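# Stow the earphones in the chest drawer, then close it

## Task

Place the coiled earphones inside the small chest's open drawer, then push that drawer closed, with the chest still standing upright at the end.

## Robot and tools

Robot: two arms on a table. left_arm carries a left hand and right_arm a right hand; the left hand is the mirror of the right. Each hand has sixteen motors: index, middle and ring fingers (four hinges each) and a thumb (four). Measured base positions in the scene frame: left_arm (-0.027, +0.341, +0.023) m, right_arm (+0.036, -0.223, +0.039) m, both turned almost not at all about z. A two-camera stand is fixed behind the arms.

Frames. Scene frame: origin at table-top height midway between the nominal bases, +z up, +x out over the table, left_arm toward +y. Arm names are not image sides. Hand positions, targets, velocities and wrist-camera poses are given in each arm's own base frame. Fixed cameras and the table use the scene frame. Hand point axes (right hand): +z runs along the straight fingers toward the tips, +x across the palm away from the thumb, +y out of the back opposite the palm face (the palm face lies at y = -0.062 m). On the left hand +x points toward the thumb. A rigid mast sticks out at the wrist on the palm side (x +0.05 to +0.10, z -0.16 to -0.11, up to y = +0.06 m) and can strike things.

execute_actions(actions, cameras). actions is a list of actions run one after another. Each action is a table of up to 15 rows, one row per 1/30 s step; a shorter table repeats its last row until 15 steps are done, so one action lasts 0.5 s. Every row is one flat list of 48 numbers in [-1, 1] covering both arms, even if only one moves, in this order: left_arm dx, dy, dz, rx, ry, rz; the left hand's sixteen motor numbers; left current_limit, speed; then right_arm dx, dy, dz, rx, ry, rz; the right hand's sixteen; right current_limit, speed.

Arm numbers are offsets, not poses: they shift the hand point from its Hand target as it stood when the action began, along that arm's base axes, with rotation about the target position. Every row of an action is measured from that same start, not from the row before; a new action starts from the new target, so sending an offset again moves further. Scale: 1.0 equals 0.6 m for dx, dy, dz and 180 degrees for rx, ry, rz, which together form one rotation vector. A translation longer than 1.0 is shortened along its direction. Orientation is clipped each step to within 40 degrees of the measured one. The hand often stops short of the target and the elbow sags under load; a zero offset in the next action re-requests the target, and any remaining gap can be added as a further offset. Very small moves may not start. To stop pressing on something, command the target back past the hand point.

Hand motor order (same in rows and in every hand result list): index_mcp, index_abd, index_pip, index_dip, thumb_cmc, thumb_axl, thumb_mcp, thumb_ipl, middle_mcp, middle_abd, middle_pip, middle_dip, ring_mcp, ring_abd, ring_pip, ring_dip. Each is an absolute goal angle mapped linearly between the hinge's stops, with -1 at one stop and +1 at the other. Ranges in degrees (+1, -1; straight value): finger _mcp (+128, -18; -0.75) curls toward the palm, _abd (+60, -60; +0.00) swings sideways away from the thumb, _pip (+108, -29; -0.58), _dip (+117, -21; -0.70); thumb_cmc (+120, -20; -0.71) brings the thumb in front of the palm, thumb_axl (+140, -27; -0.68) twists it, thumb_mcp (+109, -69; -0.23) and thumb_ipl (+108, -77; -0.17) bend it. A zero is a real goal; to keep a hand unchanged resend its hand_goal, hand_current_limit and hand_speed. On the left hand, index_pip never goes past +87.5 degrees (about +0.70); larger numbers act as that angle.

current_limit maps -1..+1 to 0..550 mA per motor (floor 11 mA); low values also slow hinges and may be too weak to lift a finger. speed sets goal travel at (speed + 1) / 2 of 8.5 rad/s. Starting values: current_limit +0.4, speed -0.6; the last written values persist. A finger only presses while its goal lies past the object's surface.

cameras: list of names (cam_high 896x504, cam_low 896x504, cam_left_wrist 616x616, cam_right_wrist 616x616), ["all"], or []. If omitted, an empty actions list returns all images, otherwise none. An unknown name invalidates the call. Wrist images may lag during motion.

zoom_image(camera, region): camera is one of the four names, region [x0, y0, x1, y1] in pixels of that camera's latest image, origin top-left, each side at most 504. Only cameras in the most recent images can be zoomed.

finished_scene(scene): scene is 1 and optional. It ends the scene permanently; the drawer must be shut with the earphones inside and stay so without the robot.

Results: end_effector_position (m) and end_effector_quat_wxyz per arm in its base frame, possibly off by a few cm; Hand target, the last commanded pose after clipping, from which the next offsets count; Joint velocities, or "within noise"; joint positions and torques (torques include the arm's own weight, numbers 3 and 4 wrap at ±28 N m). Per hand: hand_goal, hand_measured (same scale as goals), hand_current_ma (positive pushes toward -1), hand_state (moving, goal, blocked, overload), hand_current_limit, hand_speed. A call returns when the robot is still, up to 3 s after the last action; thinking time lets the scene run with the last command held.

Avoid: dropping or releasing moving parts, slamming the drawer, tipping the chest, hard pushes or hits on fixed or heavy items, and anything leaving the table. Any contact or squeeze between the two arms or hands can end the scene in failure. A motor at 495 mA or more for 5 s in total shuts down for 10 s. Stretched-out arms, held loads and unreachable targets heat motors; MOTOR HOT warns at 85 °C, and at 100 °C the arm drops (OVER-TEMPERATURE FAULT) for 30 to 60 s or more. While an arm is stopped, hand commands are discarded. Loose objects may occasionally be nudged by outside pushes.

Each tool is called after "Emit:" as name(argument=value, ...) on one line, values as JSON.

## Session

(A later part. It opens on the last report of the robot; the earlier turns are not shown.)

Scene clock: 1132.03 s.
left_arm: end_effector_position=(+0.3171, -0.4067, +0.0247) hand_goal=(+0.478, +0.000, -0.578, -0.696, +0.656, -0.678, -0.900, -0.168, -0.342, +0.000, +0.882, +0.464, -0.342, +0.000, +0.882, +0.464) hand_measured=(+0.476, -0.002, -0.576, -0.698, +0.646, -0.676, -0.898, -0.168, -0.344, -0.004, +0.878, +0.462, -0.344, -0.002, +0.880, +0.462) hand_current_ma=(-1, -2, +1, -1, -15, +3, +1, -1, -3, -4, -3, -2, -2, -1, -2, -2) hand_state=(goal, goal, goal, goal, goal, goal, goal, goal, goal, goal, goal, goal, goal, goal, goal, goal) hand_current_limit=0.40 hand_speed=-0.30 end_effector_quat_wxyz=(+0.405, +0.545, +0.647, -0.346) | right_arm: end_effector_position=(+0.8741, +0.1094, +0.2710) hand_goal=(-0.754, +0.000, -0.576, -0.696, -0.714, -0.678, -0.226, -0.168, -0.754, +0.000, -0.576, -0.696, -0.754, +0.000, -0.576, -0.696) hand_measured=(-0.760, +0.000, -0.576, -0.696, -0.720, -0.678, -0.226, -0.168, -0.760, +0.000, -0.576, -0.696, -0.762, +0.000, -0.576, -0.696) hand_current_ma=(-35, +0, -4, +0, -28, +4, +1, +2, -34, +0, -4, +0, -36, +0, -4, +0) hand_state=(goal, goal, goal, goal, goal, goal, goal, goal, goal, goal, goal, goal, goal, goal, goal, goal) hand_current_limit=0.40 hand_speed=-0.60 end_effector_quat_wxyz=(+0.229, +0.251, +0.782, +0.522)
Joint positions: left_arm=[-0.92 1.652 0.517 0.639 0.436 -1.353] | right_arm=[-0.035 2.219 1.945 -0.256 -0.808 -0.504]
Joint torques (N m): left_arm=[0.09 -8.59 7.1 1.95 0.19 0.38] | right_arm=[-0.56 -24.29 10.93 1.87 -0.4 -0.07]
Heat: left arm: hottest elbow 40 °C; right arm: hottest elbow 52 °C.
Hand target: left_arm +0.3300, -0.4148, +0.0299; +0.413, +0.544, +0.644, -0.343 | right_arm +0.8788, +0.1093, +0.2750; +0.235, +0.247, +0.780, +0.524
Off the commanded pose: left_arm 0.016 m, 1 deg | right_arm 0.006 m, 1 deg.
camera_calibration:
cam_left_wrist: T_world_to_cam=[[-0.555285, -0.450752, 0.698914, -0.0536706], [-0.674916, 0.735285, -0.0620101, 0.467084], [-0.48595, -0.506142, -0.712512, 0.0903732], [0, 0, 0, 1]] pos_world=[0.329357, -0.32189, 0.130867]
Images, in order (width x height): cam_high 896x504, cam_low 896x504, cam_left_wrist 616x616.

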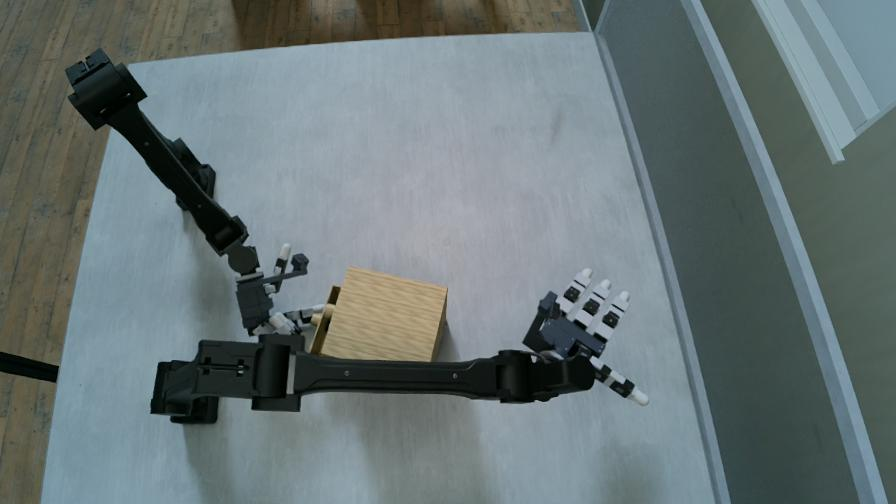

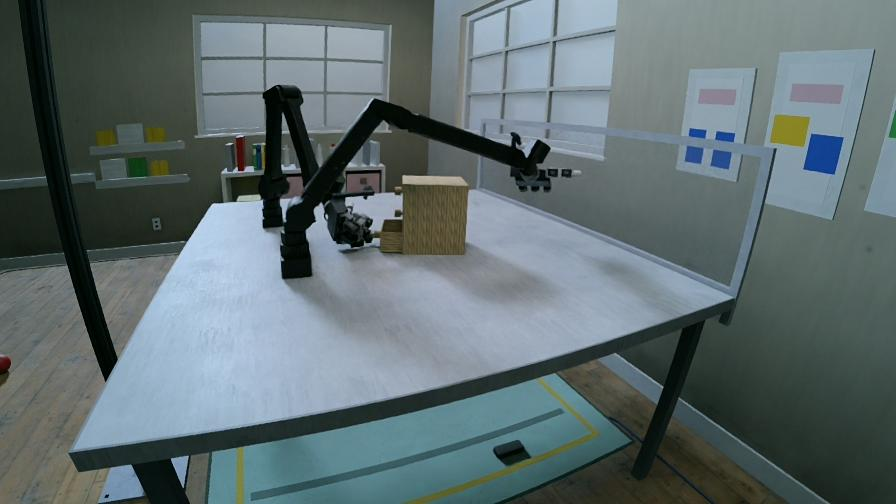

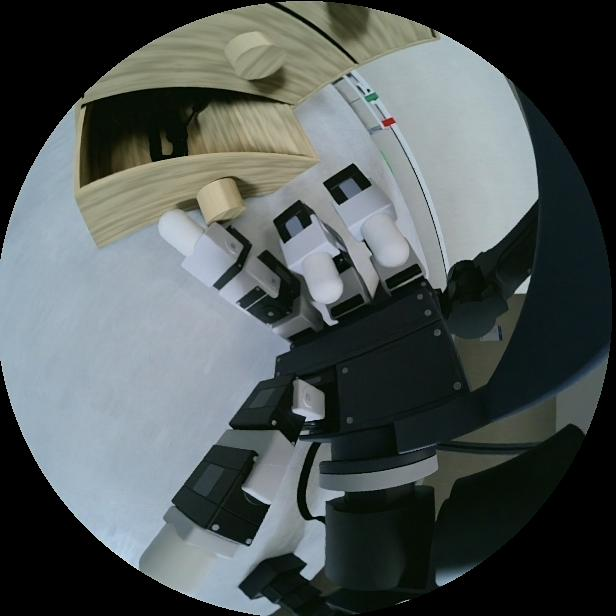

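Emit:
execute_actions(actions=[[[0.045,-0.015,0,0,0,0,0.479,0,-0.577,-0.696,0.657,-0.677,-0.899,-0.168,-0.342,0,0.883,0.464,-0.342,0,0.883,0.464,0.4,-0.3,0,0,0,0,0,0,-0.754,0,-0.576,-0.696,-0.714,-0.678,-0.226,-0.168,-0.754,0,-0.576,-0.696,-0.754,0,-0.576,-0.696,0.4,-0.6]],[[0.045,-0.015,0,0,0,0,0.479,0,-0.577,-0.696,0.657,-0.677,-0.899,-0.168,-0.342,0,0.883,0.464,-0.342,0,0.883,0.464,0.4,-0.3,0,0,0,0,0,0,-0.754,0,-0.576,-0.696,-0.714,-0.678,-0.226,-0.168,-0.754,0,-0.576,-0.696,-0.754,0,-0.576,-0.696,0.4,-0.6]]], cameras=["cam_high","cam_left_wrist","cam_low"])

Emit:
zoom_image(camera="cam_low", region=[320, 150, 490, 270])

Emit:
zoom_image(camera="cam_high", region=[240, 220, 400, 380])

Scene clock: 1162.27 s.
left_arm: end_effector_position=(+0.3696, -0.4257, +0.0245) hand_goal=(+0.478, +0.000, -0.578, -0.696, +0.656, -0.678, -0.900, -0.168, -0.342, +0.000, +0.882, +0.464, -0.342, +0.000, +0.882, +0.464) hand_measured=(+0.476, -0.002, -0.576, -0.698, +0.646, -0.676, -0.898, -0.168, -0.344, -0.004, +0.880, +0.462, -0.344, -0.002, +0.880, +0.462) hand_current_ma=(-1, -2, +1, -1, -15, +3, +1, -1, -2, -4, -3, -2, -2, -1, -2, -2) hand_state=(goal, goal, goal, goal, goal, goal, goal, goal, goal, goal, goal, goal, goal, goal, goal, goal) hand_current_limit=0.40 hand_speed=-0.30 end_effector_quat_wxyz=(+0.405, +0.545, +0.647, -0.347) | right_arm: end_effector_position=(+0.8741, +0.1094, +0.2710) hand_goal=(-0.754, +0.000, -0.576, -0.696, -0.714, -0.678, -0.226, -0.168, -0.754, +0.000, -0.576, -0.696, -0.754, +0.000, -0.576, -0.696) hand_measured=(-0.760, +0.000, -0.576, -0.696, -0.720, -0.678, -0.226, -0.168, -0.760, +0.000, -0.576, -0.696, -0.762, +0.000, -0.576, -0.696) hand_current_ma=(-35, +0, -4, +0, -28, +4, +1, +2, -34, +0, -4, +0, -36, +0, -4, +0) hand_state=(goal, goal, goal, goal, goal, goal, goal, goal, goal, goal, goal, goal, goal, goal, goal, goal) hand_current_limit=0.40 hand_speed=-0.60 end_effector_quat_wxyz=(+0.229, +0.251, +0.782, +0.522)
Joint positions: left_arm=[-0.843 1.731 0.654 0.561 0.505 -1.31] | right_arm=[-0.035 2.219 1.945 -0.256 -0.808 -0.504]
Joint torques (N m): left_arm=[0.03 -10.58 7.61 1.94 0.19 0.36] | right_arm=[-0.56 -24.29 10.93 1.87 -0.4 -0.08]
Heat: left arm: hottest elbow 41 °C; right arm: hottest elbow 52 °C.
Hand target: left_arm +0.3841, -0.4328, +0.0300; +0.413, +0.544, +0.644, -0.343 | right_arm +0.8788, +0.1093, +0.2750; +0.235, +0.247, +0.780, +0.524
Off the commanded pose: left_arm 0.017 m, 1 deg | right_arm 0.006 m, 1 deg.
camera_calibration:
cam_left_wrist: T_world_to_cam=[[-0.555455, -0.450001, 0.699263, -0.0325579], [-0.674062, 0.736091, -0.0617355, 0.51652], [-0.48694, -0.505638, -0.712194, 0.106732], [0, 0, 0, 1]] pos_world=[0.382054, -0.340889, 0.130668]
Images, in order (width x height): cam_high 896x504, cam_low 896x504, cam_left_wrist 616x616.

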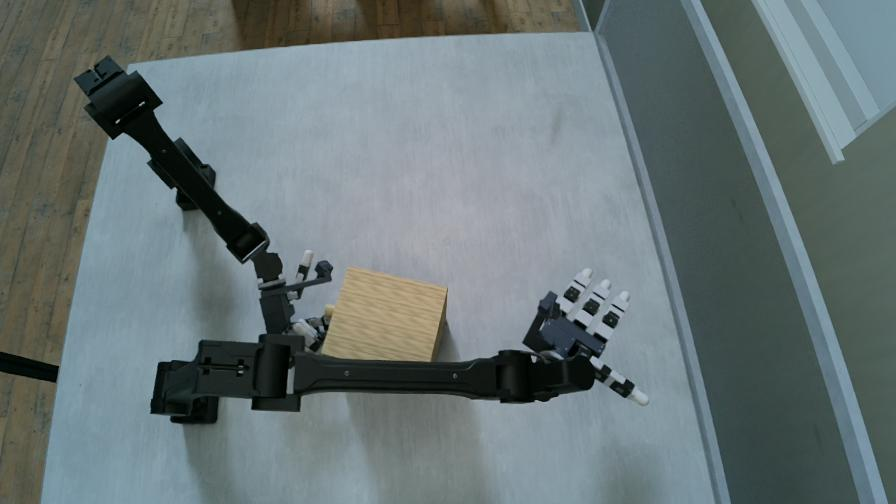

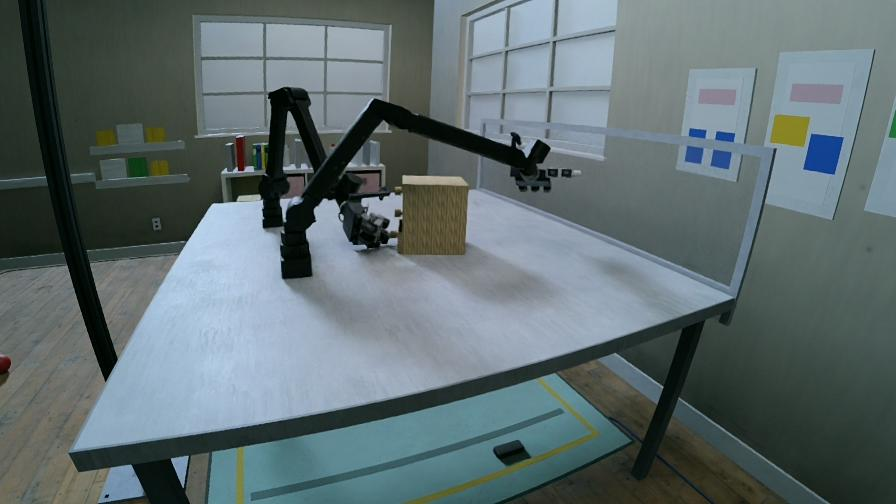

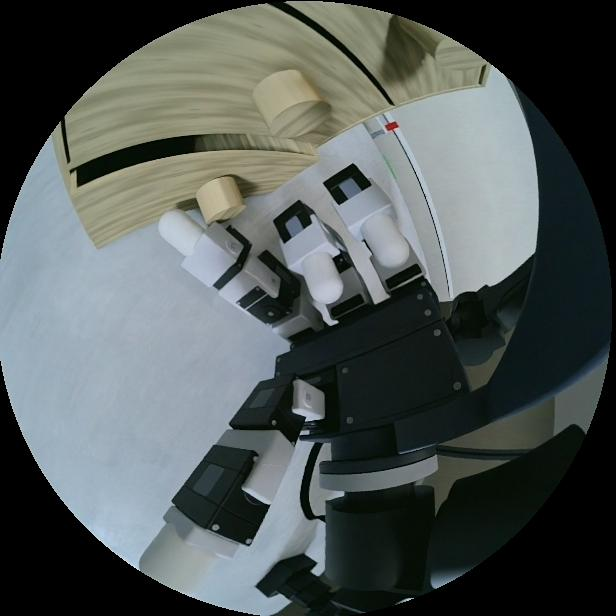

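Scaled by 2.965 from the camera's 896x504 image, which has a finer 1280x720 frame.

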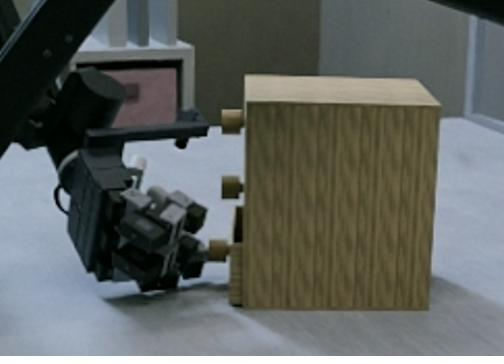

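Scaled by 3.150 from the camera's 896x504 image, which has a finer 1280x720 frame.

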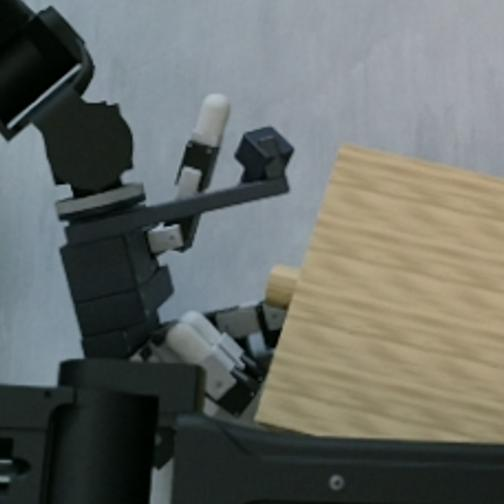

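Emit:
execute_actions(actions=[[[0.034,-0.0113,0,0,0,0,0.479,0,-0.577,-0.696,0.657,-0.677,-0.899,-0.168,-0.342,0,0.883,0.464,-0.342,0,0.883,0.464,0.4,-0.3,0,0,0,0,0,0,-0.754,0,-0.576,-0.696,-0.714,-0.678,-0.226,-0.168,-0.754,0,-0.576,-0.696,-0.754,0,-0.576,-0.696,0.4,-0.6]]], cameras=["cam_high","cam_left_wrist","cam_low"])

Emit:
zoom_image(camera="cam_low", region=[360, 160, 480, 270])

Emit:
zoom_image(camera="cam_left_wrist", region=[40, 40, 340, 260])

Scene clock: 1172.60 s.
left_arm: end_effector_position=(+0.3846, -0.4330, +0.0223) hand_goal=(+0.478, +0.000, -0.578, -0.696, +0.656, -0.678, -0.900, -0.168, -0.342, +0.000, +0.882, +0.464, -0.342, +0.000, +0.882, +0.464) hand_measured=(+0.482, +0.000, -0.576, -0.698, +0.646, -0.676, -0.898, -0.168, -0.344, -0.004, +0.880, +0.462, -0.344, -0.002, +0.880, +0.462) hand_current_ma=(+3, +0, +1, -1, -15, +3, +1, -1, -2, -4, -3, -2, -1, -1, -2, -2) hand_state=(goal, goal, goal, goal, goal, goal, goal, goal, goal, goal, goal, goal, goal, goal, goal, goal) hand_current_limit=0.40 hand_speed=-0.30 end_effector_quat_wxyz=(+0.401, +0.547, +0.647, -0.349) | right_arm: end_effector_position=(+0.8741, +0.1094, +0.2710) hand_goal=(-0.754, +0.000, -0.576, -0.696, -0.714, -0.678, -0.226, -0.168, -0.754, +0.000, -0.576, -0.696, -0.754, +0.000, -0.576, -0.696) hand_measured=(-0.760, +0.000, -0.576, -0.696, -0.720, -0.678, -0.226, -0.168, -0.760, +0.000, -0.576, -0.696, -0.762, +0.000, -0.576, -0.696) hand_current_ma=(-35, +0, -4, +0, -28, +4, +1, +2, -34, +0, -4, +0, -36, +0, -4, +0) hand_state=(goal, goal, goal, goal, goal, goal, goal, goal, goal, goal, goal, goal, goal, goal, goal, goal) hand_current_limit=0.40 hand_speed=-0.60 end_effector_quat_wxyz=(+0.229, +0.251, +0.782, +0.522)
Joint positions: left_arm=[-0.824 1.759 0.701 0.53 0.529 -1.299] | right_arm=[-0.035 2.219 1.945 -0.256 -0.808 -0.504]
Joint torques (N m): left_arm=[0.5 -10.81 8.17 1.89 0.1 0.38] | right_arm=[-0.56 -24.35 10.93 1.87 -0.4 -0.08]
Heat: left arm: hottest elbow 40 °C; right arm: hottest elbow 52 °C.
Hand target: left_arm +0.4044, -0.4394, +0.0297; +0.413, +0.544, +0.645, -0.343 | right_arm +0.8788, +0.1093, +0.2750; +0.235, +0.247, +0.780, +0.524
Off the commanded pose: left_arm 0.022 m, 2 deg | right_arm 0.006 m, 1 deg.
camera_calibration:
cam_left_wrist: T_world_to_cam=[[-0.55394, -0.447998, 0.701746, -0.0258062], [-0.669351, 0.740879, -0.0553883, 0.531998], [-0.495095, -0.500396, -0.710271, 0.114179], [0, 0, 0, 1]] pos_world=[0.398328, -0.348573, 0.128674]
Images, in order (width x height): cam_high 896x504, cam_low 896x504, cam_left_wrist 616x616.

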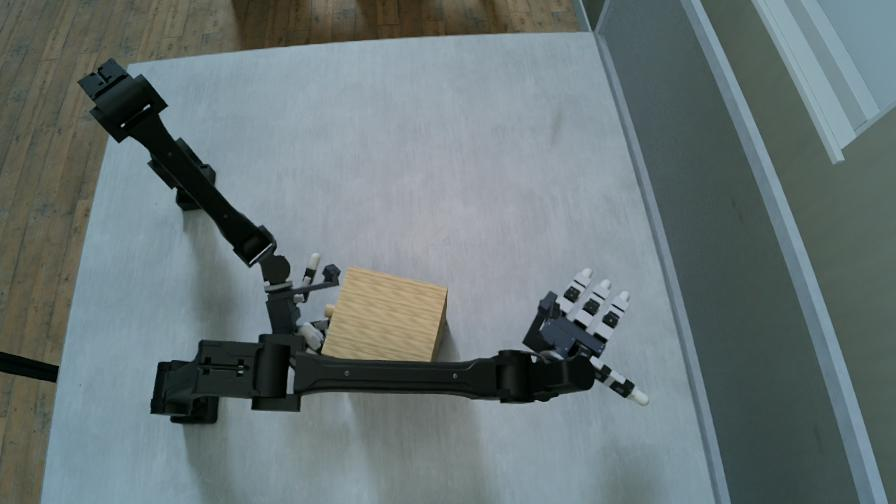

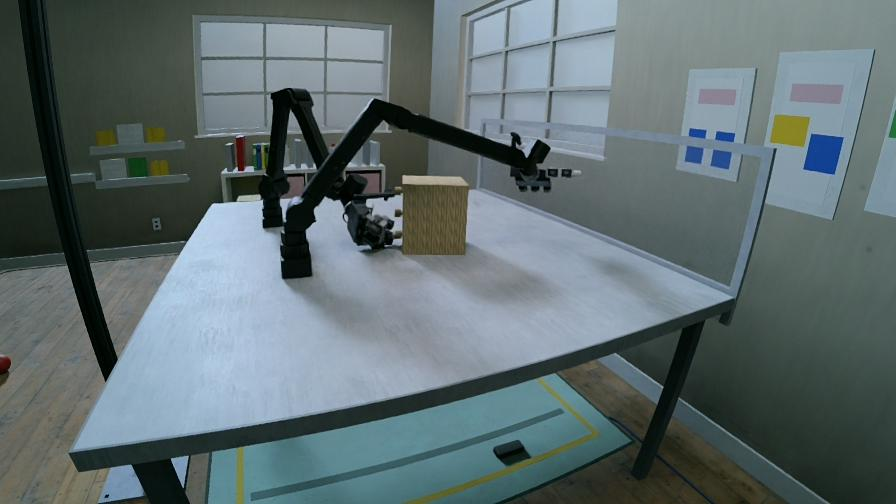

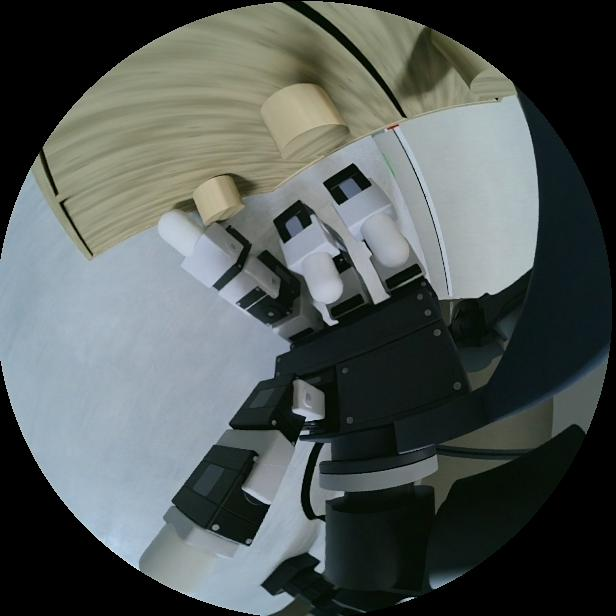

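Scaled by 4.200 from the camera's 896x504 image, which has a finer 1280x720 frame.

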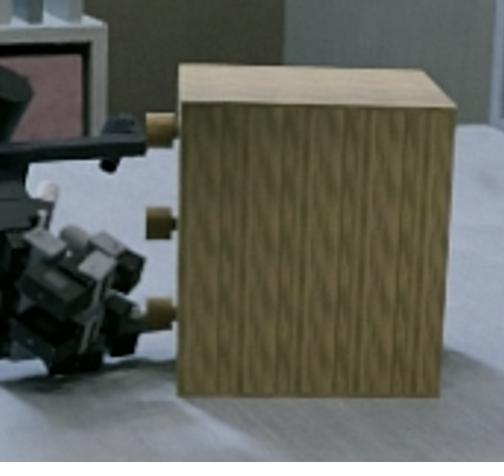

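Scaled by 1.680 from the camera's 616x616 image, which has a finer 880x880 frame.

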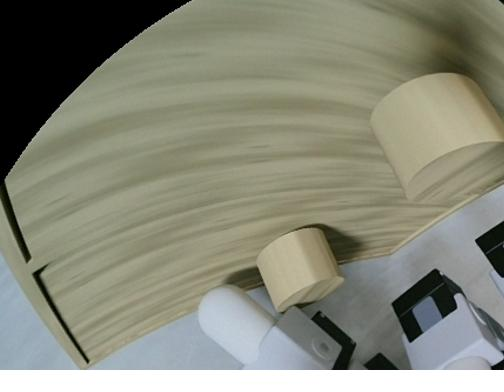

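Emit:
execute_actions(actions=[[[0.01,-0.0033,0,0,0,0,0.479,0,-0.577,-0.696,0.657,-0.677,-0.899,-0.168,-0.342,0,0.883,0.464,-0.342,0,0.883,0.464,0.4,-0.3,0,0,0,0,0,0,-0.754,0,-0.576,-0.696,-0.714,-0.678,-0.226,-0.168,-0.754,0,-0.576,-0.696,-0.754,0,-0.576,-0.696,0.4,-0.6]],[[-0.06,0.02,0,0,0,0,0.479,0,-0.577,-0.696,0.657,-0.677,-0.899,-0.168,-0.342,0,0.883,0.464,-0.342,0,0.883,0.464,0.4,-0.3,0,0,0,0,0,0,-0.754,0,-0.576,-0.696,-0.714,-0.678,-0.226,-0.168,-0.754,0,-0.576,-0.696,-0.754,0,-0.576,-0.696,0.4,-0.6]],[[-0.075,0.025,0.02,0,0,0,0.479,0,-0.577,-0.696,0.657,-0.677,-0.899,-0.168,-0.342,0,0.883,0.464,-0.342,0,0.883,0.464,0.4,-0.3,0,0,0,0,0,0,-0.754,0,-0.576,-0.696,-0.714,-0.678,-0.226,-0.168,-0.754,0,-0.576,-0.696,-0.754,0,-0.576,-0.696,0.4,-0.6]]], cameras=["cam_high","cam_left_wrist","cam_low"])

Emit:
zoom_image(camera="cam_low", region=[360, 160, 480, 270])

Emit:
zoom_image(camera="cam_left_wrist", region=[40, 0, 340, 260])

Scene clock: 1191.20 s.
left_arm: end_effector_position=(+0.3283, -0.4109, +0.0387) hand_goal=(+0.478, +0.000, -0.578, -0.696, +0.656, -0.678, -0.900, -0.168, -0.342, +0.000, +0.882, +0.464, -0.342, +0.000, +0.882, +0.464) hand_measured=(+0.474, -0.002, -0.578, -0.698, +0.646, -0.676, -0.898, -0.168, -0.344, -0.004, +0.880, +0.462, -0.344, -0.002, +0.880, +0.462) hand_current_ma=(-5, -1, +0, -2, -15, +3, +1, -1, -2, -4, -3, -2, -1, -1, -2, -2) hand_state=(goal, goal, goal, goal, goal, goal, goal, goal, goal, goal, goal, goal, goal, goal, goal, goal) hand_current_limit=0.40 hand_speed=-0.30 end_effector_quat_wxyz=(+0.409, +0.547, +0.647, -0.340) | right_arm: end_effector_position=(+0.8741, +0.1094, +0.2710) hand_goal=(-0.754, +0.000, -0.576, -0.696, -0.714, -0.678, -0.226, -0.168, -0.754, +0.000, -0.576, -0.696, -0.754, +0.000, -0.576, -0.696) hand_measured=(-0.760, +0.000, -0.576, -0.696, -0.720, -0.678, -0.226, -0.168, -0.760, +0.000, -0.576, -0.696, -0.762, +0.000, -0.576, -0.696) hand_current_ma=(-35, +0, -4, +0, -28, +4, +1, +2, -34, +0, -4, +0, -36, +0, -4, +0) hand_state=(goal, goal, goal, goal, goal, goal, goal, goal, goal, goal, goal, goal, goal, goal, goal, goal) hand_current_limit=0.40 hand_speed=-0.60 end_effector_quat_wxyz=(+0.229, +0.251, +0.782, +0.522)
Joint positions: left_arm=[-0.908 1.622 0.549 0.572 0.436 -1.336] | right_arm=[-0.035 2.219 1.945 -0.256 -0.808 -0.504]
Joint torques (N m): left_arm=[-1.55 -9.7 5.7 2.89 0.13 0.16] | right_arm=[-0.56 -24.29 10.95 1.85 -0.4 -0.08]
Heat: left arm: hottest elbow 42 °C; right arm: hottest elbow 52 °C.
Hand target: left_arm +0.3295, -0.4146, +0.0419; +0.413, +0.544, +0.645, -0.343 | right_arm +0.8788, +0.1093, +0.2750; +0.235, +0.247, +0.780, +0.524
Off the commanded pose: left_arm 0.005 m, 1 deg | right_arm 0.006 m, 1 deg.
camera_calibration:
cam_left_wrist: T_world_to_cam=[[-0.561786, -0.457077, 0.689548, -0.059246], [-0.677489, 0.73253, -0.0663927, 0.478492], [-0.474768, -0.50446, -0.72119, 0.101114], [0, 0, 0, 1]] pos_world=[0.338896, -0.326582, 0.145544]
Images, in order (width x height): cam_high 896x504, cam_low 896x504, cam_left_wrist 616x616.

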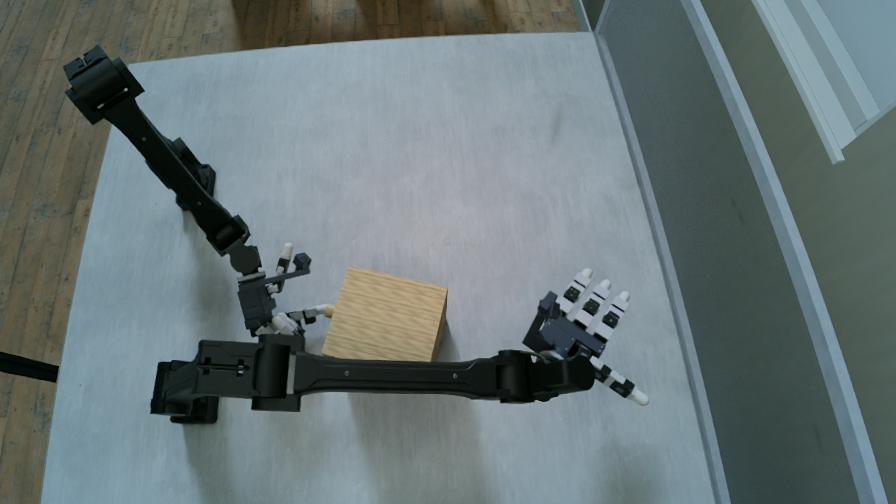

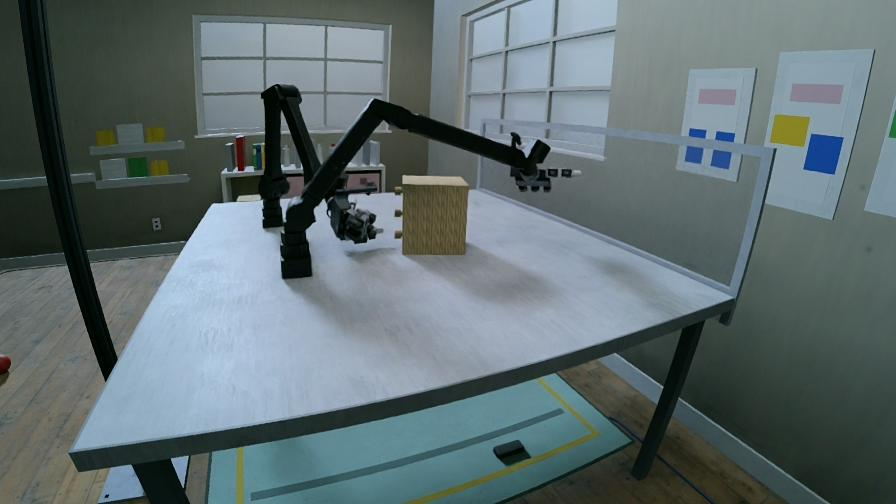

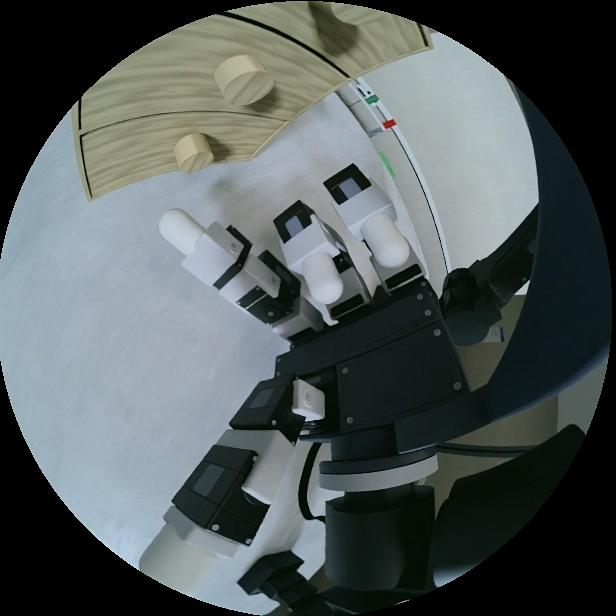

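Scaled by 4.200 from the camera's 896x504 image, which has a finer 1280x720 frame.

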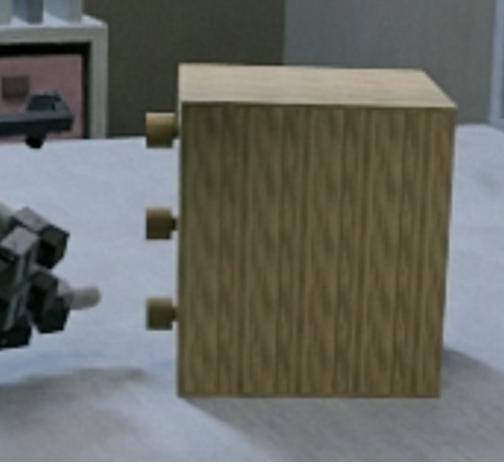

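Scaled by 1.680 from the camera's 616x616 image, which has a finer 880x880 frame.

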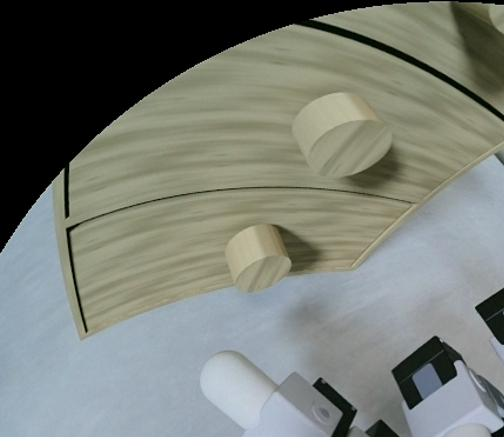

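Emit:
finished_scene()

The scene is finished: the task was done.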